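# Close the white door from inside until it latches

## Task

From inside the room, push the white door shut so that its latch catches and holds. Disturb nothing else and finish with both grippers holding nothing. Release the door and back away afterwards. The robot must stay upright and level, since falling or tilting counts as failure. In the final second after everything has settled, neither arm (hands included) nor the lift may touch anything, and the base may touch nothing movable such as a part, box, cart, lid or drawer; breaking this costs a deduction.

## Robot and tools

Robot: LinearBot, a base that can drive in any direction, with a column about 1.7 m high. A carriage slides up and down the column (lift_m) and carries two identical six-joint arms (left and right), each with a two-finger gripper. Arm bases sit about 0.57 m + lift_m above the floor, and carriage parts hang about 0.15 m under them. A hand reaches 0.78 m from its shoulder but only about 0.38 m below its arm base. Parked arm: joints 1-6 = 0, 0.05, 0.05, 1.45, 0, 0. Cameras: carriage_camera (forward, tilted about 20 degrees down), left_wrist_camera and right_wrist_camera (looking past the fingertips).

Frames: all positions are in metres. The base frame has its origin on the floor below the base centre, x forward, y left, z up. left_hand and right_hand are reported in this frame as the midpoint between the finger pads; quat_wxyz gives hand orientation (hand z along the fingers, fingers open along hand y). base_odometry is in the odometry frame (the base frame at scene start), counts wheel turns only (slip counts as travel), heading in rad, left positive, -3.142 to 3.142. Hand readings can be off, usually reading higher than the true hand, worse at long reach.

move: one action. Optional keys: base, joints, speeds, min_time_s, cameras, blocking. base takes exactly one key, each a relative offset from where the base last measured itself: translate_m (metres, forward +, -2 to 2), strafe_m (metres, left +, -2 to 2), rotate_rad (radians, counter-clockwise +, -6.3 to 6.3). joints is a single object of absolute targets keyed by name, for both arms together: lift_m (0 to 1 m); left_/right_joint1_rad (-2.617 to 3.054, yaw about vertical, 0 forward, + left); joint2_rad (0 to 3.141, shoulder: 0 upper arm back and level, 1.57 upright, 3.14 forward level); joint3_rad (0 to 3.141, elbow, 0 folded, 3.14 straight); joint4_rad (-1.57 to 1.57, wrist pitch, + raises fingertips); joint5_rad (-1.57 to 1.57, wrist yaw, + turns fingertips right); joint6_rad (-2.094 to 2.094, hand roll, + clockwise seen from the forearm); left_/right_gripper_m (0 to 0.093 m pad gap). speeds sets top speeds for this action only: translate_m and strafe_m 0.02-0.5 m/s, rotate_rad 0.05-1.57 rad/s, lift_m 0.08-0.27 m/s (default 0.25). min_time_s (0.1 to 8 s) is the minimum duration of arm and gripper motions; too short a value makes arms rush and overshoot. cameras: list of camera names or ["all"]; [] gives none. blocking true (default) returns when everything rests; false returns within about 0.5 s while motion continues. A move with no action just reports state and images. Unknown keys make a call invalid; out-of-range values are refused. Actions time out at about 14 s.

Result lines: base_status and joint_status per commanded motion: done, moving, off_target (came to rest away from target, may still push), contact_stop, time_out, not_followed (arm targets withheld, e.g. near self-collision), stopped, limit_stop_at_motor_heat. A refused call or an uncommanded stop cancels the later move, wait and finished_scene calls in that reply. on_its_own lists what the robot did uncommanded; "held at" shows a target. motor_effort gives percent of maximum with peak in brackets; a falling lift effort while lowering means a hand rests on something. Joint torques and a Motor temperatures line (per arm, joints then gripper) also appear; MOTOR HOT appears at 75 °C, and at 100 °C that arm goes limp for 30-60 s.

wait: seconds (0 to 10); returns state, optional cameras; ends early once running moves settle. stop: brakes all running motions (base coasts a little), optional cameras; braked motions can keep pressing. zoom_image: camera (one of the three) and region [x0, y0, x1, y1] pixels from the top-left, at most 504 by 504, on that camera's newest image. read_manual: section "licences" only. finished_scene: scene = current scene number; ends the scene irrevocably.

Cautions: the base only stops on wheel effort, not arm contact, so a drive can bend an arm against the door frame. Arms have no contact stop and keep pressing, which heats motors; park arms when idle. Avoid driving away while gripping a latched handle, since that can tip the robot; tipping risk grows with high carriage and outstretched arms. Never let the arms hit or squeeze each other. After a contact stop, back off about 0.2 m. Don't slam the door or hit fixed objects hard. To release, open the gripper well above its reading, then withdraw arms and base so nothing touches at the end. Thinking time lets the scene run on.

Each tool is called after ">>>" as a command line: name --argument value for each argument, lists and objects as JSON in quotes; but a table of rows of numbers goes row by row, as --pt "numbers of a row", without its own name.

## Session

>>> move

Scene clock: 0.00 s.
Joint torques (N m): no reading
Motor temperatures (°C): left_arm=[30 34 36 30 27 30 27] | right_arm=[30 32 33 28 29 29 31]
base_odometry: x=+0.000 y=+0.000 heading=+0.000
base_status: not commanded
joint_positions: lift_m=+0.300 left_joint1_rad=-0.004 left_joint2_rad=+0.043 left_joint3_rad=+0.038 left_joint4_rad=+1.478 left_joint5_rad=-0.003 left_joint6_rad=-0.042 left_gripper_m=+0.09396 right_joint1_rad=-0.020 right_joint2_rad=+0.054 right_joint3_rad=+0.039 right_joint4_rad=+1.497 right_joint5_rad=+0.020 right_joint6_rad=+0.048 right_gripper_m=+0.09396
joint_status: not commanded
motor_effort: lift_m=+18 drive_wheels=+0
left_hand: x=+0.2411 y=+0.2976 z=+1.3111 quat_wxyz=(+0.999, -0.002, +0.049, -0.023) (m; base frame)
right_hand: x=+0.2395 y=-0.3011 z=+1.3116 quat_wxyz=(+0.999, +0.011, +0.044, +0.013) (m; base frame)
pictures: carriage_camera, left_wrist_camera, right_wrist_camera
Images, in order (width x height): carriage_camera 672x504, left_wrist_camera 672x504, right_wrist_camera 672x504.

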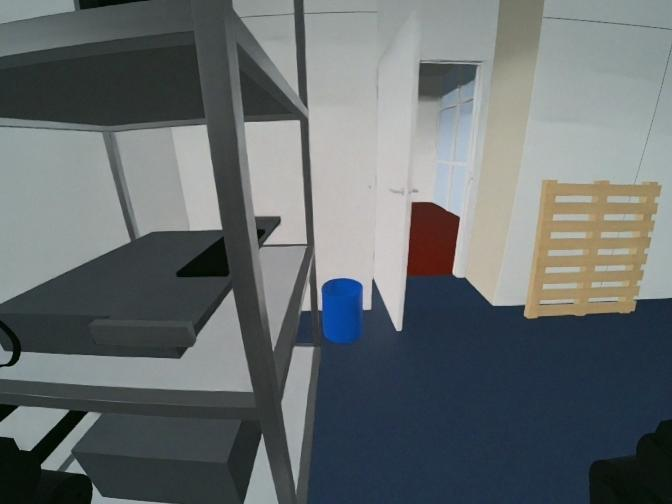

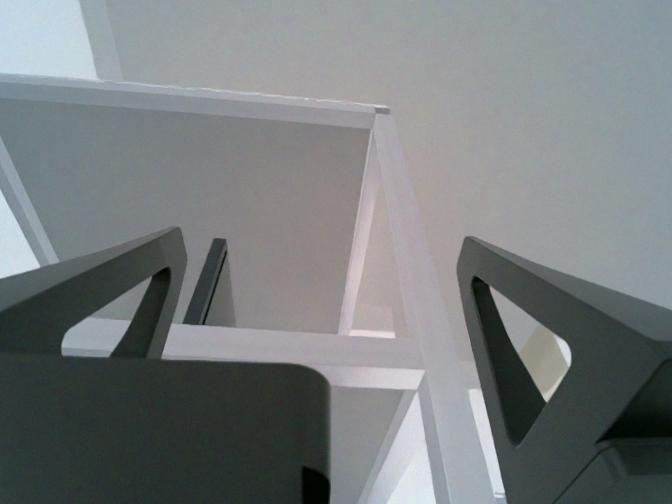

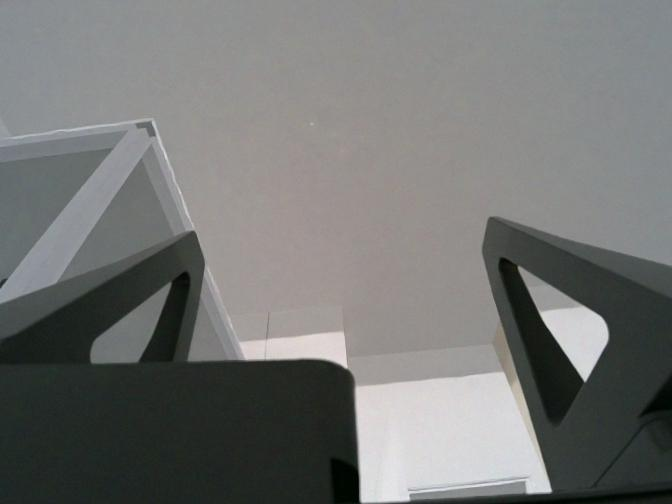

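>>> move --base '{"strafe_m": -0.6}' --joints '{"lift_m": 0.05, "left_gripper_m": 0.0, "right_gripper_m": 0.0}'

>>> move --base '{"translate_m": 1.2}' --joints '{"left_joint2_rad": 2.302, "left_joint3_rad": 1.443, "left_joint4_rad": 0.86, "left_joint5_rad": 0, "left_joint6_rad": 0}' --min_time_s 2 --cameras '["carriage_camera"]'

Scene clock: 21.40 s.
Joint torques (N m): left_arm=[-0.06 4.07 5.45 -0.16 0.09 0.02] | right_arm=[-0.17 3.92 5.76 -0.3 -0.1 -0.06]
move: done
base_odometry: x=-0.001 y=-0.600 heading=-0.001
base_status: done
joint_positions: lift_m=+0.050 left_joint1_rad=-0.003 left_joint2_rad=+0.043 left_joint3_rad=+0.038 left_joint4_rad=+1.478 left_joint5_rad=-0.003 left_joint6_rad=-0.042 left_gripper_m=+0.00066 right_joint1_rad=-0.020 right_joint2_rad=+0.054 right_joint3_rad=+0.039 right_joint4_rad=+1.497 right_joint5_rad=+0.020 right_joint6_rad=+0.048 right_gripper_m=+0.00010
joint_status: all done
motor_effort: lift_m=+18(19) drive_wheels=-2(20)
left_hand: x=+0.2411 y=+0.2976 z=+1.0610 quat_wxyz=(+0.999, -0.002, +0.049, -0.022) (m; base frame)
right_hand: x=+0.2395 y=-0.3011 z=+1.0615 quat_wxyz=(+0.999, +0.011, +0.044, +0.014) (m; base frame)
pictures: none

Scene clock: 26.17 s.
Joint torques (N m): left_arm=[-0.16 -12.92 8.42 1.9 0.15 0.2] | right_arm=[-0.17 3.96 5.82 -0.27 -0.1 -0.05]
move: done
base_odometry: x=+1.199 y=-0.602 heading=-0.001
base_status: done
joint_positions: lift_m=+0.050 left_joint1_rad=-0.003 left_joint2_rad=+2.294 left_joint3_rad=+1.418 left_joint4_rad=+0.865 left_joint5_rad=-0.003 left_joint6_rad=-0.011 left_gripper_m=+0.00066 right_joint1_rad=-0.020 right_joint2_rad=+0.054 right_joint3_rad=+0.039 right_joint4_rad=+1.497 right_joint5_rad=+0.020 right_joint6_rad=+0.048 right_gripper_m=+0.00010
joint_status: all done
motor_effort: lift_m=+18(19) drive_wheels=-1(16)
left_hand: x=+0.8608 y=+0.2955 z=+0.7893 quat_wxyz=(+0.703, -0.004, +0.711, -0.004) (m; base frame)
right_hand: x=+0.2395 y=-0.3011 z=+1.0616 quat_wxyz=(+0.999, +0.011, +0.044, +0.014) (m; base frame)
pictures: carriage_camera
Images, in order (width x height): carriage_camera 672x504.

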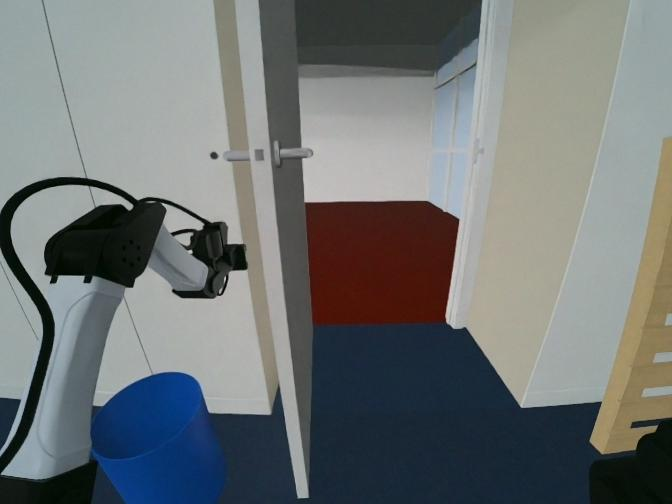

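>>> move --base '{"strafe_m": -0.62}' --speeds '{"strafe_m": 0.25}'

>>> move --base '{"translate_m": 0.35}' --speeds '{"translate_m": 0.25}' --cameras '["carriage_camera"]'

Scene clock: 58.70 s.
Joint torques (N m): left_arm=[-0.05 -12.93 8.46 1.9 0.27 0.02] | right_arm=[-0.25 4.04 5.81 -0.3 -0.11 -0.05]
Motor temperatures (°C): left_arm=[30 46 44 36 27 30 28] | right_arm=[30 33 35 29 29 29 31]
move: done
base_odometry: x=+1.199 y=-1.222 heading=-0.001
base_status: done
joint_positions: lift_m=+0.050 left_joint1_rad=-0.005 left_joint2_rad=+2.294 left_joint3_rad=+1.418 left_joint4_rad=+0.865 left_joint5_rad=-0.012 left_joint6_rad=+0.001 left_gripper_m=+0.00065 right_joint1_rad=-0.020 right_joint2_rad=+0.054 right_joint3_rad=+0.039 right_joint4_rad=+1.497 right_joint5_rad=+0.020 right_joint6_rad=+0.048 right_gripper_m=+0.00010
joint_status: not commanded
motor_effort: lift_m=+18(18) drive_wheels=+2(15)
left_hand: x=+0.8608 y=+0.2962 z=+0.7893 quat_wxyz=(+0.703, -0.002, +0.711, +0.003) (m; base frame)
right_hand: x=+0.2395 y=-0.3011 z=+1.0616 quat_wxyz=(+0.999, +0.011, +0.044, +0.014) (m; base frame)
pictures: none

Scene clock: 61.50 s.
Joint torques (N m): left_arm=[-0.57 -13.11 8.53 1.91 0.28 0.02] | right_arm=[-0.17 3.97 5.75 -0.3 -0.1 -0.05]
move: done
base_odometry: x=+1.549 y=-1.222 heading=-0.001
base_status: done
joint_positions: lift_m=+0.050 left_joint1_rad=+0.003 left_joint2_rad=+2.294 left_joint3_rad=+1.418 left_joint4_rad=+0.864 left_joint5_rad=-0.015 left_joint6_rad=+0.001 left_gripper_m=+0.00065 right_joint1_rad=-0.020 right_joint2_rad=+0.054 right_joint3_rad=+0.039 right_joint4_rad=+1.497 right_joint5_rad=+0.020 right_joint6_rad=+0.048 right_gripper_m=+0.00010
joint_status: not commanded
motor_effort: lift_m=+18(18) drive_wheels=-2(13)
left_hand: x=+0.8608 y=+0.3015 z=+0.7891 quat_wxyz=(+0.703, -0.006, +0.711, +0.007) (m; base frame)
right_hand: x=+0.2395 y=-0.3011 z=+1.0616 quat_wxyz=(+0.999, +0.011, +0.044, +0.014) (m; base frame)
pictures: carriage_camera
Images, in order (width x height): carriage_camera 672x504.

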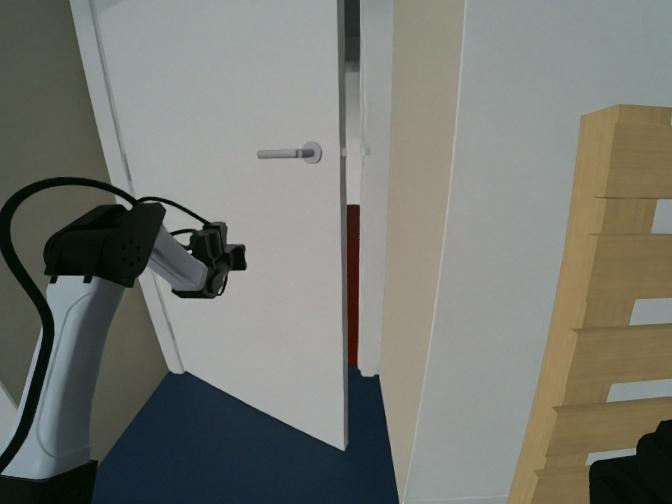

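>>> move --base '{"translate_m": -0.2}' --joints '{"left_joint2_rad": 0.05, "left_joint3_rad": 0.05, "left_joint4_rad": 1.45, "left_joint5_rad": 0, "left_joint6_rad": 0}'

>>> move --base '{"strafe_m": 0.37}'

>>> move --joints '{"right_joint1_rad": 0, "right_joint2_rad": 2.302, "right_joint3_rad": 1.443, "right_joint4_rad": 0.86, "right_joint5_rad": 0, "right_joint6_rad": 0}' --min_time_s 2 --cameras '["carriage_camera"]'

Scene clock: 79.77 s.
Joint torques (N m): left_arm=[-0.62 3.14 4.62 0 0.26 0.04] | right_arm=[-0.17 3.93 5.79 -0.27 -0.1 -0.05]
move: done
base_odometry: x=+1.349 y=-1.222 heading=-0.001
base_status: done
joint_positions: lift_m=+0.050 left_joint1_rad=+0.003 left_joint2_rad=+0.056 left_joint3_rad=+0.057 left_joint4_rad=+1.438 left_joint5_rad=-0.014 left_joint6_rad=+0.001 left_gripper_m=+0.00065 right_joint1_rad=-0.020 right_joint2_rad=+0.054 right_joint3_rad=+0.039 right_joint4_rad=+1.497 right_joint5_rad=+0.020 right_joint6_rad=+0.048 right_gripper_m=+0.00010
joint_status: all done
motor_effort: lift_m=+18(18) drive_wheels=+0(11)
left_hand: x=+0.2490 y=+0.2996 z=+1.0651 quat_wxyz=(+0.998, -0.007, +0.066, +0.002) (m; base frame)
right_hand: x=+0.2395 y=-0.3011 z=+1.0616 quat_wxyz=(+0.999, +0.011, +0.044, +0.014) (m; base frame)
pictures: none

Scene clock: 82.57 s.
Joint torques (N m): left_arm=[-0.62 3.28 4.55 0.01 0.26 0.01] | right_arm=[-0.31 4 5.75 -0.3 -0.09 -0.05]
move: done
base_odometry: x=+1.349 y=-0.852 heading=-0.001
base_status: done
joint_positions: lift_m=+0.050 left_joint1_rad=+0.001 left_joint2_rad=+0.056 left_joint3_rad=+0.057 left_joint4_rad=+1.438 left_joint5_rad=-0.012 left_joint6_rad=+0.001 left_gripper_m=+0.00065 right_joint1_rad=-0.020 right_joint2_rad=+0.054 right_joint3_rad=+0.039 right_joint4_rad=+1.497 right_joint5_rad=+0.020 right_joint6_rad=+0.048 right_gripper_m=+0.00010
joint_status: not commanded
motor_effort: lift_m=+18(18) drive_wheels=-1(12)
left_hand: x=+0.2490 y=+0.2992 z=+1.0652 quat_wxyz=(+0.998, -0.006, +0.066, +0.002) (m; base frame)
right_hand: x=+0.2395 y=-0.3011 z=+1.0616 quat_wxyz=(+0.999, +0.011, +0.044, +0.013) (m; base frame)
pictures: none

Scene clock: 84.90 s.
Joint torques (N m): left_arm=[-0.53 3.21 4.64 0.01 0.26 0.05] | right_arm=[0.7 -12.25 9.18 2.25 -0.18 -0.17]
move: done
base_odometry: x=+1.349 y=-0.852 heading=-0.001
base_status: not commanded
joint_positions: lift_m=+0.050 left_joint1_rad=+0.001 left_joint2_rad=+0.056 left_joint3_rad=+0.057 left_joint4_rad=+1.438 left_joint5_rad=-0.012 left_joint6_rad=+0.001 left_gripper_m=+0.00065 right_joint1_rad=-0.009 right_joint2_rad=+2.293 right_joint3_rad=+1.418 right_joint4_rad=+0.863 right_joint5_rad=+0.013 right_joint6_rad=+0.009 right_gripper_m=+0.00010
joint_status: all done
motor_effort: lift_m=+18(18) drive_wheels=-1(3)
left_hand: x=+0.2489 y=+0.2992 z=+1.0652 quat_wxyz=(+0.998, -0.006, +0.066, +0.002) (m; base frame)
right_hand: x=+0.8607 y=-0.3050 z=+0.7898 quat_wxyz=(+0.703, +0.011, +0.711, -0.005) (m; base frame)
pictures: carriage_camera
Images, in order (width x height): carriage_camera 672x504.

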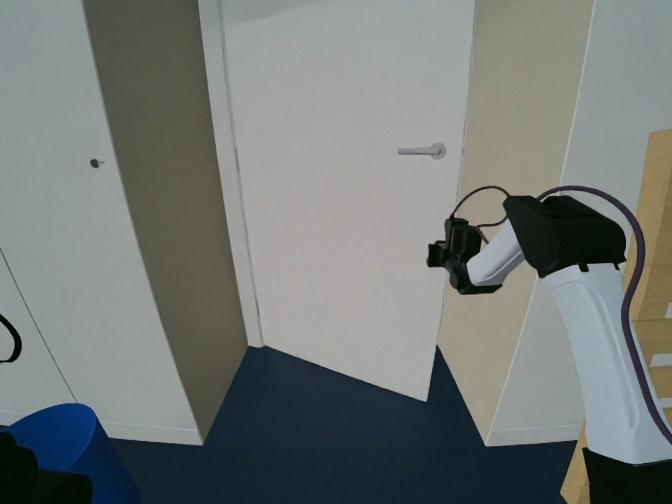

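>>> move --base '{"translate_m": 0.36}' --speeds '{"translate_m": 0.2}' --cameras '["carriage_camera"]'

>>> move --base '{"translate_m": 0.15}' --speeds '{"translate_m": 0.08}' --cameras '["carriage_camera"]'

Scene clock: 100.07 s.
Joint torques (N m): left_arm=[-0.43 3.14 4.63 -0.05 0.23 0.01] | right_arm=[-1.17 -12.12 9.26 2.27 0.05 -0.13]
Motor temperatures (°C): left_arm=[30 42 42 34 28 30 28] | right_arm=[30 39 38 33 29 29 31]
move: done
base_odometry: x=+1.709 y=-0.852 heading=-0.001
base_status: done
joint_positions: lift_m=+0.050 left_joint1_rad=+0.001 left_joint2_rad=+0.056 left_joint3_rad=+0.057 left_joint4_rad=+1.444 left_joint5_rad=-0.011 left_joint6_rad=+0.001 left_gripper_m=+0.00065 right_joint1_rad=+0.010 right_joint2_rad=+2.293 right_joint3_rad=+1.418 right_joint4_rad=+0.862 right_joint5_rad=-0.013 right_joint6_rad=+0.007 right_gripper_m=+0.00010
joint_status: not commanded
motor_effort: lift_m=+18(18) drive_wheels=-2(12)
left_hand: x=+0.2475 y=+0.2992 z=+1.0653 quat_wxyz=(+0.998, -0.006, +0.063, +0.002) (m; base frame)
right_hand: x=+0.8606 y=-0.2885 z=+0.7892 quat_wxyz=(+0.702, -0.006, +0.712, +0.011) (m; base frame)
pictures: carriage_camera
Images, in order (width x height): carriage_camera 672x504.

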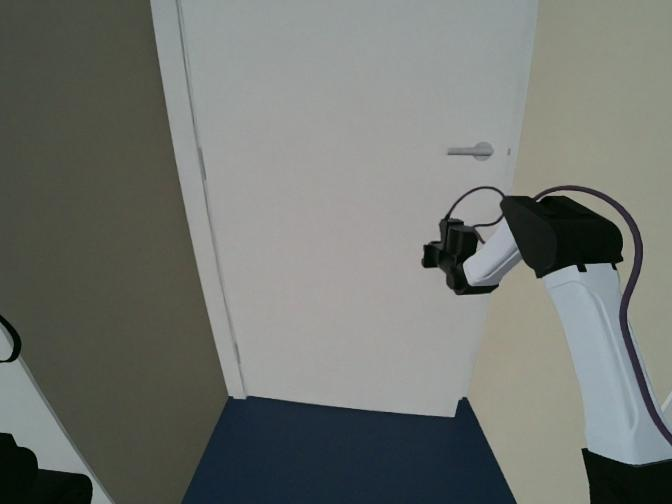

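Scene clock: 102.57 s.
Joint torques (N m): left_arm=[-0.53 3.28 4.74 -0.12 0.23 0.03] | right_arm=[-0.99 -5.5 22.61 1.3 -0.04 -0.12]
move: done
base_odometry: x=+1.859 y=-0.852 heading=-0.001
base_status: done
joint_positions: lift_m=+0.050 left_joint1_rad=+0.001 left_joint2_rad=+0.054 left_joint3_rad=+0.057 left_joint4_rad=+1.450 left_joint5_rad=-0.011 left_joint6_rad=+0.001 left_gripper_m=+0.00065 right_joint1_rad=+0.010 right_joint2_rad=+2.226 right_joint3_rad=+1.275 right_joint4_rad=+0.946 right_joint5_rad=-0.001 right_joint6_rad=+0.007 right_gripper_m=+0.00009
joint_status: not commanded
motor_effort: lift_m=+18(18) drive_wheels=+23(26)
left_hand: x=+0.2457 y=+0.2992 z=+1.0654 quat_wxyz=(+0.998, -0.006, +0.059, +0.002) (m; base frame)
right_hand: x=+0.8351 y=-0.2909 z=+0.7878 quat_wxyz=(+0.705, -0.002, +0.709, +0.006) (m; base frame)
pictures: carriage_camera
Images, in order (width x height): carriage_camera 672x504.

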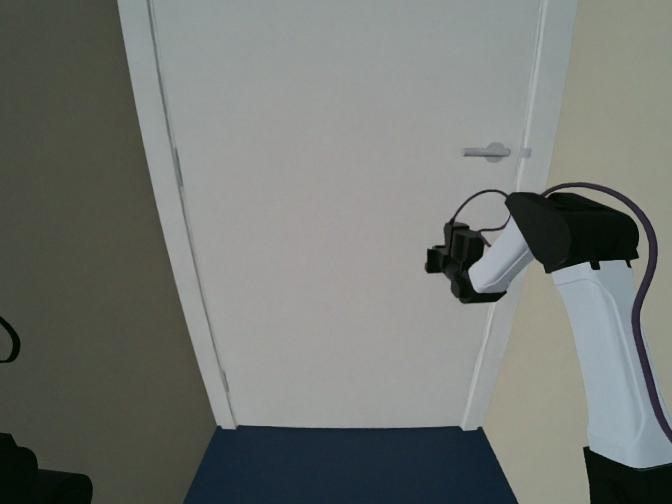

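>>> zoom_image --camera "carriage_camera" --region '[420, 0, 600, 200]'

>>> move --base '{"translate_m": -0.15}' --speeds '{"translate_m": 0.1}' --cameras '["carriage_camera"]'

>>> zoom_image --camera "carriage_camera" --region '[420, 0, 600, 200]'

Scaled by 2.520 from the camera's 672x504 image, which has a finer 960x720 frame.

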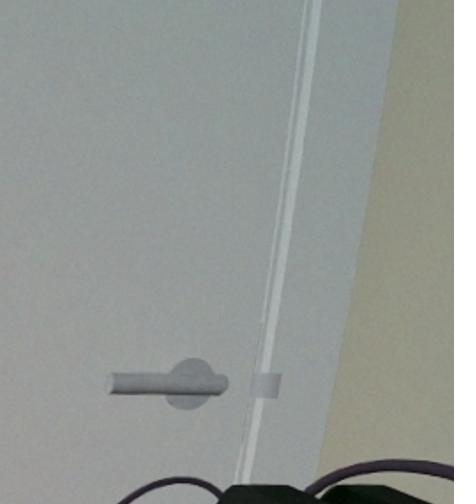

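Scene clock: 111.13 s.
Joint torques (N m): left_arm=[-0.53 3.33 4.79 -0.11 0.22 0.03] | right_arm=[-1.13 -11.77 9.06 2.21 -0.08 -0.13]
move: done
base_odometry: x=+1.709 y=-0.852 heading=-0.002
base_status: done
joint_positions: lift_m=+0.050 left_joint1_rad=+0.001 left_joint2_rad=+0.054 left_joint3_rad=+0.055 left_joint4_rad=+1.450 left_joint5_rad=-0.011 left_joint6_rad=+0.001 left_gripper_m=+0.00065 right_joint1_rad=+0.010 right_joint2_rad=+2.289 right_joint3_rad=+1.420 right_joint4_rad=+0.867 right_joint5_rad=-0.001 right_joint6_rad=+0.007 right_gripper_m=+0.00009
joint_status: not commanded
motor_effort: lift_m=+18(18) drive_wheels=+4(20)
left_hand: x=+0.2463 y=+0.2991 z=+1.0649 quat_wxyz=(+0.998, -0.005, +0.060, +0.002) (m; base frame)
right_hand: x=+0.8607 y=-0.2907 z=+0.7940 quat_wxyz=(+0.706, -0.001, +0.708, +0.006) (m; base frame)
pictures: carriage_camera
Images, in order (width x height): carriage_camera 672x504.

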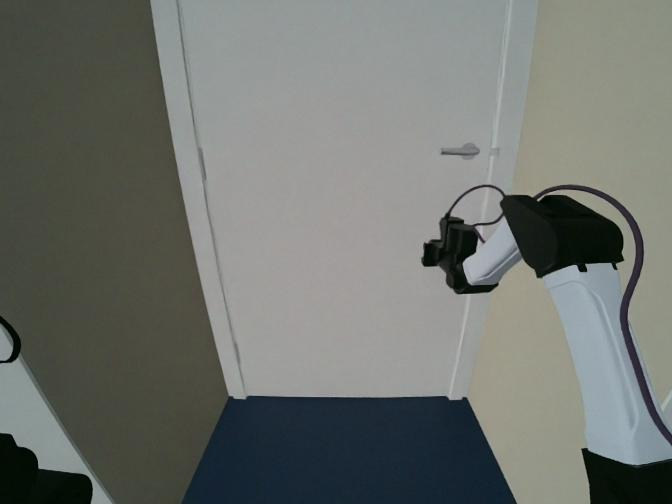

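Scaled by 2.520 from the camera's 672x504 image, which has a finer 960x720 frame.

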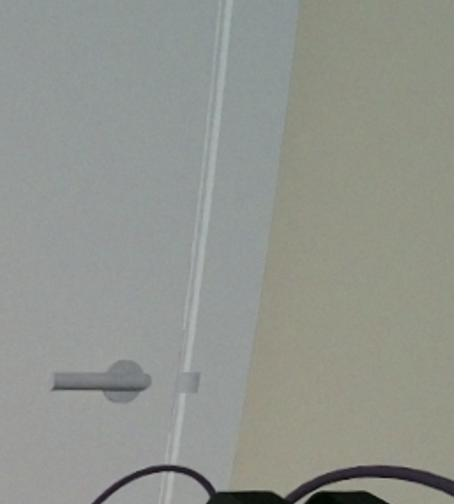

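>>> zoom_image --camera "carriage_camera" --region '[200, 340, 500, 440]'

>>> zoom_image --camera "carriage_camera" --region '[430, 100, 530, 200]'

Scaled by 1.680 from the camera's 672x504 image, which has a finer 960x720 frame.

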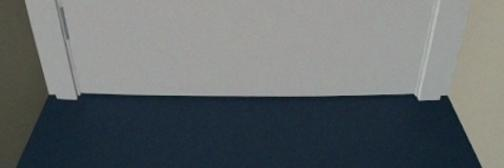

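Scaled by 5.040 from the camera's 672x504 image, which has a finer 960x720 frame.

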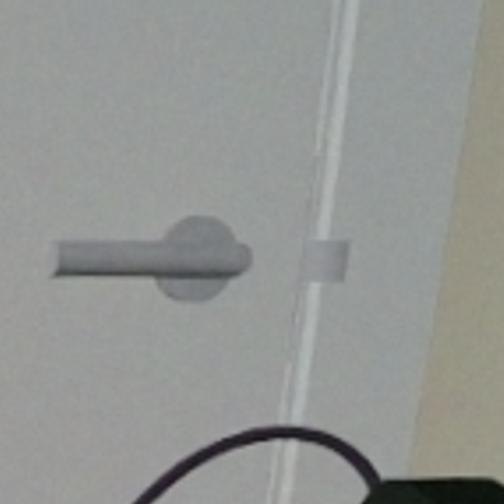

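>>> move --base '{"translate_m": -0.2}' --joints '{"right_joint2_rad": 0.05, "right_joint3_rad": 0.05, "right_joint4_rad": 1.45}' --cameras '["carriage_camera"]'

>>> zoom_image --camera "carriage_camera" --region '[400, 80, 540, 240]'

Scene clock: 153.73 s.
Joint torques (N m): left_arm=[-0.44 3.41 4.67 -0.11 0.22 0.03] | right_arm=[-0.9 3.17 4.63 -0.13 -0.07 -0.13]
Motor temperatures (°C): left_arm=[30 37 41 32 28 30 28] | right_arm=[30 51 41 37 29 29 31]
move: done
base_odometry: x=+1.509 y=-0.852 heading=-0.003
base_status: done
joint_positions: lift_m=+0.050 left_joint1_rad=+0.001 left_joint2_rad=+0.054 left_joint3_rad=+0.055 left_joint4_rad=+1.450 left_joint5_rad=-0.011 left_joint6_rad=+0.001 left_gripper_m=+0.00065 right_joint1_rad=+0.009 right_joint2_rad=+0.057 right_joint3_rad=+0.060 right_joint4_rad=+1.442 right_joint5_rad=-0.001 right_joint6_rad=+0.007 right_gripper_m=+0.00010
joint_status: all done
motor_effort: lift_m=+18(18) drive_wheels=-1(17)
left_hand: x=+0.2462 y=+0.2991 z=+1.0649 quat_wxyz=(+0.998, -0.005, +0.060, +0.002) (m; base frame)
right_hand: x=+0.2475 y=-0.2968 z=+1.0659 quat_wxyz=(+0.998, +0.000, +0.063, +0.008) (m; base frame)
pictures: carriage_camera
Images, in order (width x height): carriage_camera 672x504.

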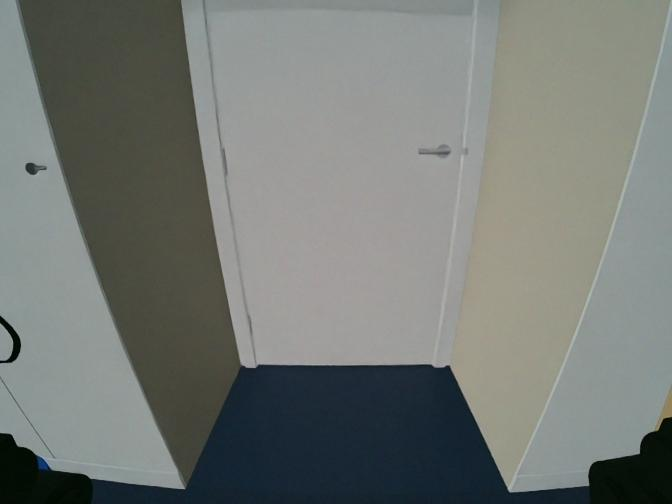

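Scaled by 3.150 from the camera's 672x504 image, which has a finer 960x720 frame.

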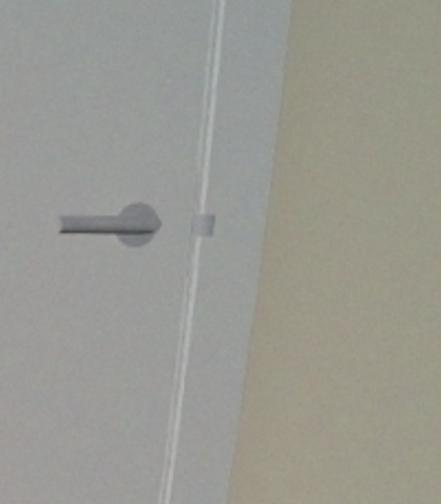

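>>> finished_scene --scene 2

The scene is finished: the task was done.


## Next scene

The same job, from a new start.

>>> move --cameras '["carriage_camera"]'

Scene clock: 0.00 s.
Joint torques (N m): no reading
Motor temperatures (°C): left_arm=[29 32 34 29 27 30 27] | right_arm=[30 32 33 29 29 29 31]
base_odometry: x=+0.000 y=+0.000 heading=+0.000
base_status: not commanded
joint_positions: lift_m=+0.300 left_joint1_rad=-0.008 left_joint2_rad=+0.051 left_joint3_rad=+0.041 left_joint4_rad=+1.440 left_joint5_rad=+0.011 left_joint6_rad=+0.011 left_gripper_m=+0.09396 right_joint1_rad=+0.018 right_joint2_rad=+0.067 right_joint3_rad=+0.063 right_joint4_rad=+1.446 right_joint5_rad=+0.039 right_joint6_rad=-0.006 right_gripper_m=+0.09396
joint_status: not commanded
motor_effort: lift_m=+18 drive_wheels=+1
left_hand: x=+0.2522 y=+0.2949 z=+1.3106 quat_wxyz=(+0.997, +0.006, +0.071, +0.001) (m; base frame)
right_hand: x=+0.2488 y=-0.3033 z=+1.3166 quat_wxyz=(+0.998, +0.018, +0.064, +0.005) (m; base frame)
pictures: carriage_camera
Images, in order (width x height): carriage_camera 672x504.

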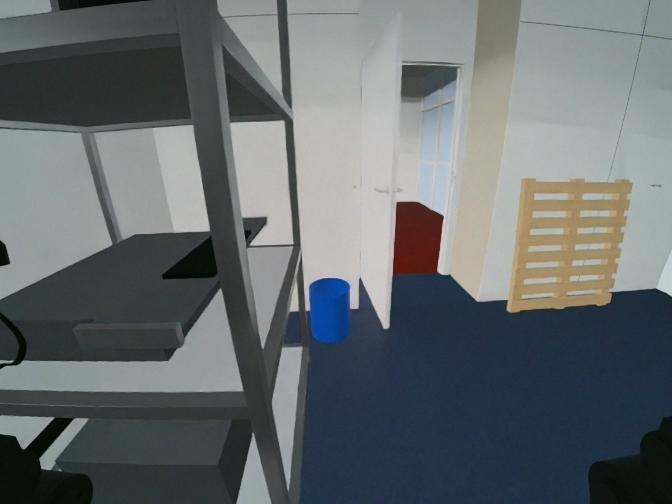

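>>> move --base '{"rotate_rad": 0.05}'

>>> move --base '{"strafe_m": -0.6}' --joints '{"lift_m": 0.05, "left_gripper_m": 0.0, "right_gripper_m": 0.0}'

>>> move --base '{"translate_m": 1.22}' --joints '{"left_joint1_rad": 0, "left_joint2_rad": 2.302, "left_joint3_rad": 1.443, "left_joint4_rad": 0.86, "left_joint5_rad": 0, "left_joint6_rad": 0}' --min_time_s 2 --cameras '["carriage_camera"]'

Scene clock: 18.67 s.
Joint torques (N m): left_arm=[-0.1 3.86 5.63 -0.11 0.1 0.05] | right_arm=[-0.12 3.85 6.05 -0.21 -0.08 -0.05]
move: done
base_odometry: x=+0.000 y=+0.000 heading=+0.050
base_status: done
joint_positions: lift_m=+0.300 left_joint1_rad=-0.008 left_joint2_rad=+0.051 left_joint3_rad=+0.041 left_joint4_rad=+1.440 left_joint5_rad=+0.011 left_joint6_rad=+0.011 left_gripper_m=+0.09396 right_joint1_rad=+0.018 right_joint2_rad=+0.067 right_joint3_rad=+0.063 right_joint4_rad=+1.446 right_joint5_rad=+0.039 right_joint6_rad=-0.006 right_gripper_m=+0.09396
joint_status: not commanded
motor_effort: lift_m=+18(18) drive_wheels=-2(7)
left_hand: x=+0.2522 y=+0.2949 z=+1.3106 quat_wxyz=(+0.997, +0.006, +0.071, +0.001) (m; base frame)
right_hand: x=+0.2488 y=-0.3033 z=+1.3166 quat_wxyz=(+0.998, +0.018, +0.064, +0.005) (m; base frame)
pictures: none

Scene clock: 22.07 s.
Joint torques (N m): left_arm=[-0.23 4 5.56 -0.09 0.09 0] | right_arm=[-0.21 3.88 6.05 -0.21 -0.11 -0.05]
move: done
base_odometry: x=+0.029 y=-0.599 heading=+0.049
base_status: done
joint_positions: lift_m=+0.050 left_joint1_rad=-0.007 left_joint2_rad=+0.051 left_joint3_rad=+0.041 left_joint4_rad=+1.440 left_joint5_rad=+0.011 left_joint6_rad=+0.011 left_gripper_m=+0.00066 right_joint1_rad=+0.019 right_joint2_rad=+0.067 right_joint3_rad=+0.063 right_joint4_rad=+1.446 right_joint5_rad=+0.039 right_joint6_rad=-0.006 right_gripper_m=+0.00010
joint_status: all done
motor_effort: lift_m=+19(20) drive_wheels=-4(18)
left_hand: x=+0.2522 y=+0.2949 z=+1.0605 quat_wxyz=(+0.997, +0.006, +0.071, +0.001) (m; base frame)
right_hand: x=+0.2488 y=-0.3032 z=+1.0665 quat_wxyz=(+0.998, +0.018, +0.064, +0.005) (m; base frame)
pictures: none

Scene clock: 26.87 s.
Joint torques (N m): left_arm=[0.31 -12.78 8.55 1.97 -0.04 -0.06] | right_arm=[-0.12 3.84 6.08 -0.21 -0.11 -0.03]
move: done
base_odometry: x=+1.248 y=-0.540 heading=+0.049
base_status: done
joint_positions: lift_m=+0.050 left_joint1_rad=-0.007 left_joint2_rad=+2.295 left_joint3_rad=+1.417 left_joint4_rad=+0.862 left_joint5_rad=+0.011 left_joint6_rad=+0.010 left_gripper_m=+0.00066 right_joint1_rad=+0.019 right_joint2_rad=+0.067 right_joint3_rad=+0.063 right_joint4_rad=+1.446 right_joint5_rad=+0.039 right_joint6_rad=-0.006 right_gripper_m=+0.00010
joint_status: all done
motor_effort: lift_m=+18(19) drive_wheels=-1(16)
left_hand: x=+0.8607 y=+0.2904 z=+0.7879 quat_wxyz=(+0.702, +0.010, +0.712, -0.003) (m; base frame)
right_hand: x=+0.2488 y=-0.3032 z=+1.0666 quat_wxyz=(+0.998, +0.018, +0.064, +0.005) (m; base frame)
pictures: carriage_camera
Images, in order (width x height): carriage_camera 672x504.

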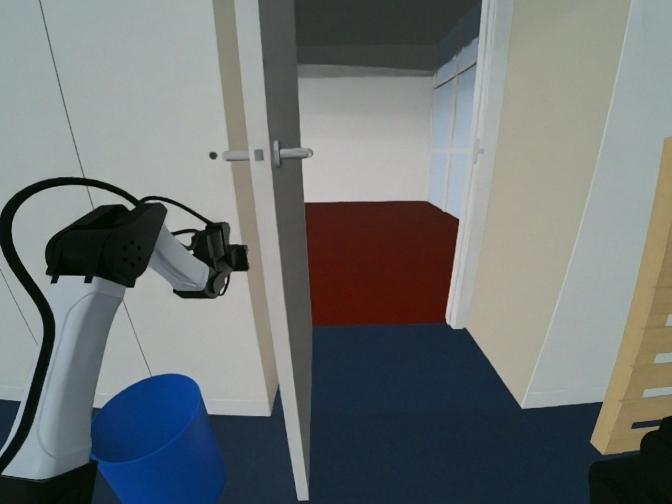

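>>> move --base '{"strafe_m": -0.62}' --speeds '{"strafe_m": 0.28}'

>>> move --base '{"translate_m": 0.35}' --speeds '{"translate_m": 0.25}'

>>> move --base '{"translate_m": -0.2}' --joints '{"left_joint2_rad": 0.05, "left_joint3_rad": 0.05, "left_joint4_rad": 1.45, "left_joint5_rad": 0, "left_joint6_rad": 0}'

>>> move --base '{"strafe_m": 0.37}' --cameras '["carriage_camera"]'

Scene clock: 38.03 s.
Joint torques (N m): left_arm=[0.13 -12.98 8.54 1.97 0.22 0.01] | right_arm=[-0.05 3.81 6.06 -0.21 -0.11 -0.05]
Motor temperatures (°C): left_arm=[29 37 38 32 28 30 27] | right_arm=[30 33 34 29 29 29 31]
move: done
base_odometry: x=+1.278 y=-1.160 heading=+0.049
base_status: done
joint_positions: lift_m=+0.050 left_joint1_rad=-0.003 left_joint2_rad=+2.295 left_joint3_rad=+1.417 left_joint4_rad=+0.862 left_joint5_rad=-0.013 left_joint6_rad=+0.004 left_gripper_m=+0.00065 right_joint1_rad=+0.019 right_joint2_rad=+0.067 right_joint3_rad=+0.063 right_joint4_rad=+1.446 right_joint5_rad=+0.039 right_joint6_rad=-0.006 right_gripper_m=+0.00010
joint_status: not commanded
motor_effort: lift_m=+18(18) drive_wheels=+0(14)
left_hand: x=+0.8607 y=+0.2975 z=+0.7878 quat_wxyz=(+0.702, -0.002, +0.713, +0.005) (m; base frame)
right_hand: x=+0.2488 y=-0.3032 z=+1.0666 quat_wxyz=(+0.998, +0.018, +0.064, +0.005) (m; base frame)
pictures: none

Scene clock: 40.73 s.
Joint torques (N m): left_arm=[-0.18 -12.79 8.57 1.98 0.28 -0.02] | right_arm=[-0.2 3.79 6.05 -0.21 -0.11 -0.04]
move: done
base_odometry: x=+1.628 y=-1.143 heading=+0.048
base_status: done
joint_positions: lift_m=+0.050 left_joint1_rad=+0.001 left_joint2_rad=+2.295 left_joint3_rad=+1.417 left_joint4_rad=+0.861 left_joint5_rad=-0.015 left_joint6_rad=+0.004 left_gripper_m=+0.00064 right_joint1_rad=+0.019 right_joint2_rad=+0.067 right_joint3_rad=+0.063 right_joint4_rad=+1.446 right_joint5_rad=+0.039 right_joint6_rad=-0.006 right_gripper_m=+0.00010
joint_status: not commanded
motor_effort: lift_m=+18(18) drive_wheels=-3(15)
left_hand: x=+0.8607 y=+0.3003 z=+0.7874 quat_wxyz=(+0.701, -0.004, +0.713, +0.007) (m; base frame)
right_hand: x=+0.2489 y=-0.3032 z=+1.0665 quat_wxyz=(+0.998, +0.018, +0.065, +0.005) (m; base frame)
pictures: none

Scene clock: 42.83 s.
Joint torques (N m): left_arm=[-0.25 3.22 4.6 0.01 0.26 -0.01] | right_arm=[-0.1 3.85 6.11 -0.24 -0.1 -0.05]
move: done
base_odometry: x=+1.428 y=-1.153 heading=+0.048
base_status: done
joint_positions: lift_m=+0.050 left_joint1_rad=+0.001 left_joint2_rad=+0.056 left_joint3_rad=+0.057 left_joint4_rad=+1.438 left_joint5_rad=-0.014 left_joint6_rad=+0.004 left_gripper_m=+0.00064 right_joint1_rad=+0.019 right_joint2_rad=+0.067 right_joint3_rad=+0.063 right_joint4_rad=+1.446 right_joint5_rad=+0.039 right_joint6_rad=-0.006 right_gripper_m=+0.00010
joint_status: all done
motor_effort: lift_m=+18(18) drive_wheels=+1(13)
left_hand: x=+0.2489 y=+0.2996 z=+1.0651 quat_wxyz=(+0.998, -0.007, +0.066, +0.003) (m; base frame)
right_hand: x=+0.2488 y=-0.3032 z=+1.0666 quat_wxyz=(+0.998, +0.018, +0.064, +0.005) (m; base frame)
pictures: none

Scene clock: 45.63 s.
Joint torques (N m): left_arm=[-0.09 3.15 4.64 0.01 0.27 0] | right_arm=[-0.08 3.75 6.04 -0.2 -0.11 -0.04]
move: done
base_odometry: x=+1.410 y=-0.783 heading=+0.049
base_status: done
joint_positions: lift_m=+0.050 left_joint1_rad=+0.000 left_joint2_rad=+0.056 left_joint3_rad=+0.057 left_joint4_rad=+1.438 left_joint5_rad=-0.012 left_joint6_rad=+0.004 left_gripper_m=+0.00064 right_joint1_rad=+0.018 right_joint2_rad=+0.067 right_joint3_rad=+0.063 right_joint4_rad=+1.446 right_joint5_rad=+0.039 right_joint6_rad=-0.006 right_gripper_m=+0.00010
joint_status: not commanded
motor_effort: lift_m=+18(18) drive_wheels=-1(13)
left_hand: x=+0.2489 y=+0.2993 z=+1.0651 quat_wxyz=(+0.998, -0.006, +0.066, +0.003) (m; base frame)
right_hand: x=+0.2488 y=-0.3033 z=+1.0666 quat_wxyz=(+0.998, +0.018, +0.064, +0.005) (m; base frame)
pictures: carriage_camera
Images, in order (width x height): carriage_camera 672x504.

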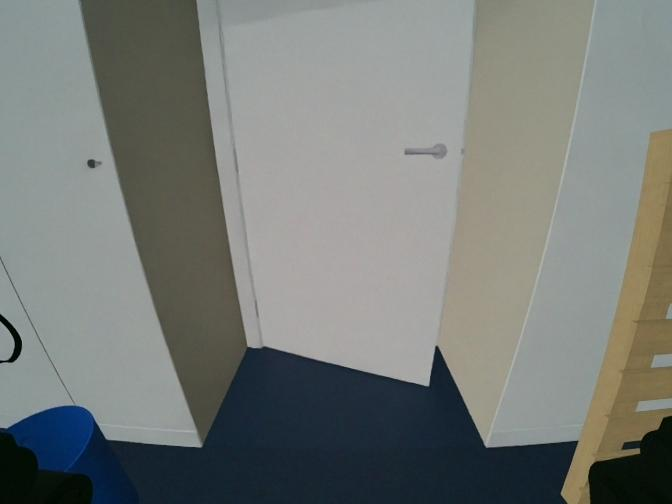

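>>> move --joints '{"right_joint1_rad": 0, "right_joint2_rad": 2.302, "right_joint3_rad": 1.443, "right_joint4_rad": 0.86, "right_joint5_rad": 0, "right_joint6_rad": 0}' --min_time_s 2

>>> move --base '{"translate_m": 0.36}' --speeds '{"translate_m": 0.2}'

>>> move --base '{"translate_m": 0.155}' --speeds '{"translate_m": 0.08}' --cameras '["carriage_camera"]'

>>> move --base '{"translate_m": -0.25}' --speeds '{"translate_m": 0.2}' --cameras '["carriage_camera"]'

Scene clock: 56.23 s.
Joint torques (N m): left_arm=[-0.18 3.07 4.56 0.02 0.24 0.03] | right_arm=[-0.92 -12.05 9.48 2.26 -0.18 0.02]
move: done
base_odometry: x=+1.410 y=-0.783 heading=+0.049
base_status: not commanded
joint_positions: lift_m=+0.050 left_joint1_rad=+0.000 left_joint2_rad=+0.056 left_joint3_rad=+0.057 left_joint4_rad=+1.438 left_joint5_rad=-0.012 left_joint6_rad=+0.004 left_gripper_m=+0.00064 right_joint1_rad=+0.008 right_joint2_rad=+2.293 right_joint3_rad=+1.417 right_joint4_rad=+0.862 right_joint5_rad=+0.014 right_joint6_rad=-0.006 right_gripper_m=+0.00010
joint_status: all done
motor_effort: lift_m=+18(18) drive_wheels=+0(3)
left_hand: x=+0.2488 y=+0.2993 z=+1.0651 quat_wxyz=(+0.998, -0.006, +0.065, +0.003) (m; base frame)
right_hand: x=+0.8606 y=-0.2945 z=+0.7892 quat_wxyz=(+0.702, +0.000, +0.712, -0.004) (m; base frame)
pictures: none

Scene clock: 59.13 s.
Joint torques (N m): left_arm=[-0.18 3.29 4.34 -0.07 0.27 -0.01] | right_arm=[-0.57 -12.05 9.57 2.21 0.04 0.02]
move: done
base_odometry: x=+1.770 y=-0.765 heading=+0.049
base_status: done
joint_positions: lift_m=+0.050 left_joint1_rad=+0.000 left_joint2_rad=+0.055 left_joint3_rad=+0.057 left_joint4_rad=+1.445 left_joint5_rad=-0.012 left_joint6_rad=+0.004 left_gripper_m=+0.00064 right_joint1_rad=+0.005 right_joint2_rad=+2.293 right_joint3_rad=+1.417 right_joint4_rad=+0.861 right_joint5_rad=-0.012 right_joint6_rad=-0.006 right_gripper_m=+0.00010
joint_status: not commanded
motor_effort: lift_m=+18(18) drive_wheels=-2(15)
left_hand: x=+0.2469 y=+0.2992 z=+1.0653 quat_wxyz=(+0.998, -0.006, +0.062, +0.003) (m; base frame)
right_hand: x=+0.8605 y=-0.2917 z=+0.7888 quat_wxyz=(+0.702, -0.008, +0.712, +0.004) (m; base frame)
pictures: none

Scene clock: 64.00 s.
Joint torques (N m): left_arm=[-0.05 3.29 4.59 -0.16 0.22 -0.01] | right_arm=[-0.5 -3.41 27.02 0.96 -0.1 0.02]
move: time_out
base_odometry: x=+1.922 y=-0.758 heading=+0.047
base_status: translate_m time_out (by the wheels' count: +0.153 of +0.155)
joint_positions: lift_m=+0.050 left_joint1_rad=+0.000 left_joint2_rad=+0.054 left_joint3_rad=+0.055 left_joint4_rad=+1.452 left_joint5_rad=-0.011 left_joint6_rad=+0.004 left_gripper_m=+0.00064 right_joint1_rad=+0.006 right_joint2_rad=+2.207 right_joint3_rad=+1.230 right_joint4_rad=+0.973 right_joint5_rad=+0.004 right_joint6_rad=-0.006 right_gripper_m=+0.00010
joint_status: not commanded
motor_effort: lift_m=+18(18) drive_wheels=+21(35)
left_hand: x=+0.2455 y=+0.2991 z=+1.0650 quat_wxyz=(+0.998, -0.006, +0.059, +0.003) (m; base frame)
right_hand: x=+0.8267 y=-0.2944 z=+0.7858 quat_wxyz=(+0.705, -0.003, +0.709, -0.002) (m; base frame)
pictures: carriage_camera
Images, in order (width x height): carriage_camera 672x504.

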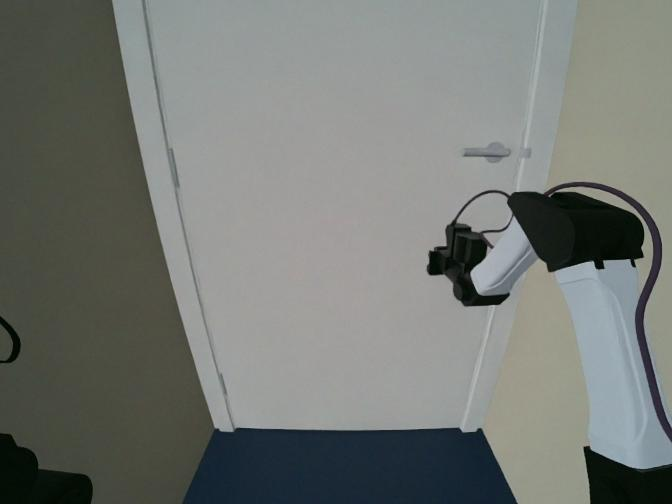

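not run: a stop that you did not command came earlier in this reply.

Door is shut with a firm push; back off and confirm it stays.

>>> move --base '{"translate_m": -0.25}' --speeds '{"translate_m": 0.2}' --cameras '["carriage_camera"]'

>>> zoom_image --camera "carriage_camera" --region '[200, 320, 500, 440]'

Scene clock: 70.80 s.
Joint torques (N m): left_arm=[-0.16 3.38 4.83 -0.12 0.24 0.01] | right_arm=[-0.58 -11.73 9.18 2.18 -0.09 0.01]
Motor temperatures (°C): left_arm=[29 36 38 30 28 30 28] | right_arm=[30 36 42 31 29 29 31]
move: done
base_odometry: x=+1.673 y=-0.769 heading=+0.046
base_status: done
joint_positions: lift_m=+0.050 left_joint1_rad=+0.000 left_joint2_rad=+0.054 left_joint3_rad=+0.054 left_joint4_rad=+1.451 left_joint5_rad=-0.011 left_joint6_rad=+0.004 left_gripper_m=+0.00064 right_joint1_rad=+0.006 right_joint2_rad=+2.290 right_joint3_rad=+1.420 right_joint4_rad=+0.867 right_joint5_rad=+0.003 right_joint6_rad=-0.006 right_gripper_m=+0.00010
joint_status: not commanded
motor_effort: lift_m=+18(18) drive_wheels=-5(24)
left_hand: x=+0.2459 y=+0.2991 z=+1.0648 quat_wxyz=(+0.998, -0.006, +0.059, +0.003) (m; base frame)
right_hand: x=+0.8610 y=-0.2940 z=+0.7933 quat_wxyz=(+0.706, -0.003, +0.708, -0.001) (m; base frame)
pictures: carriage_camera
Images, in order (width x height): carriage_camera 672x504.

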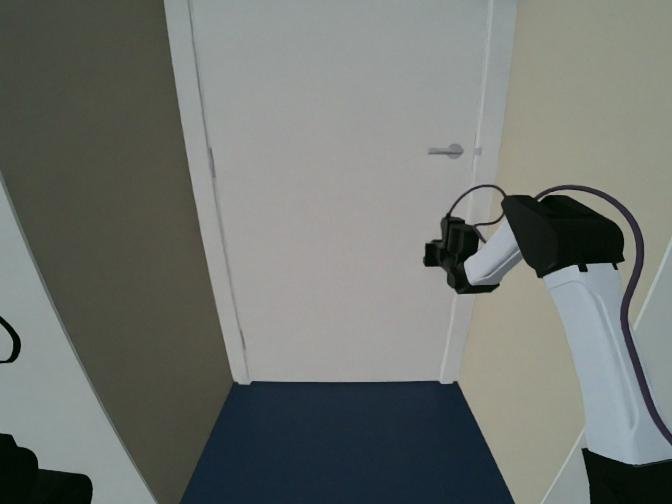

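Scaled by 1.680 from the camera's 672x504 image, which has a finer 960x720 frame.

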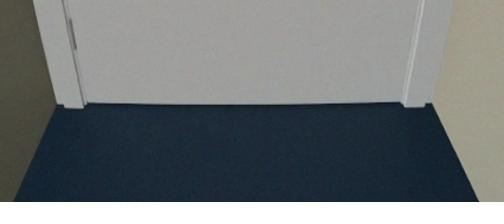

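>>> finished_scene --scene 3

The scene is finished: the task was done.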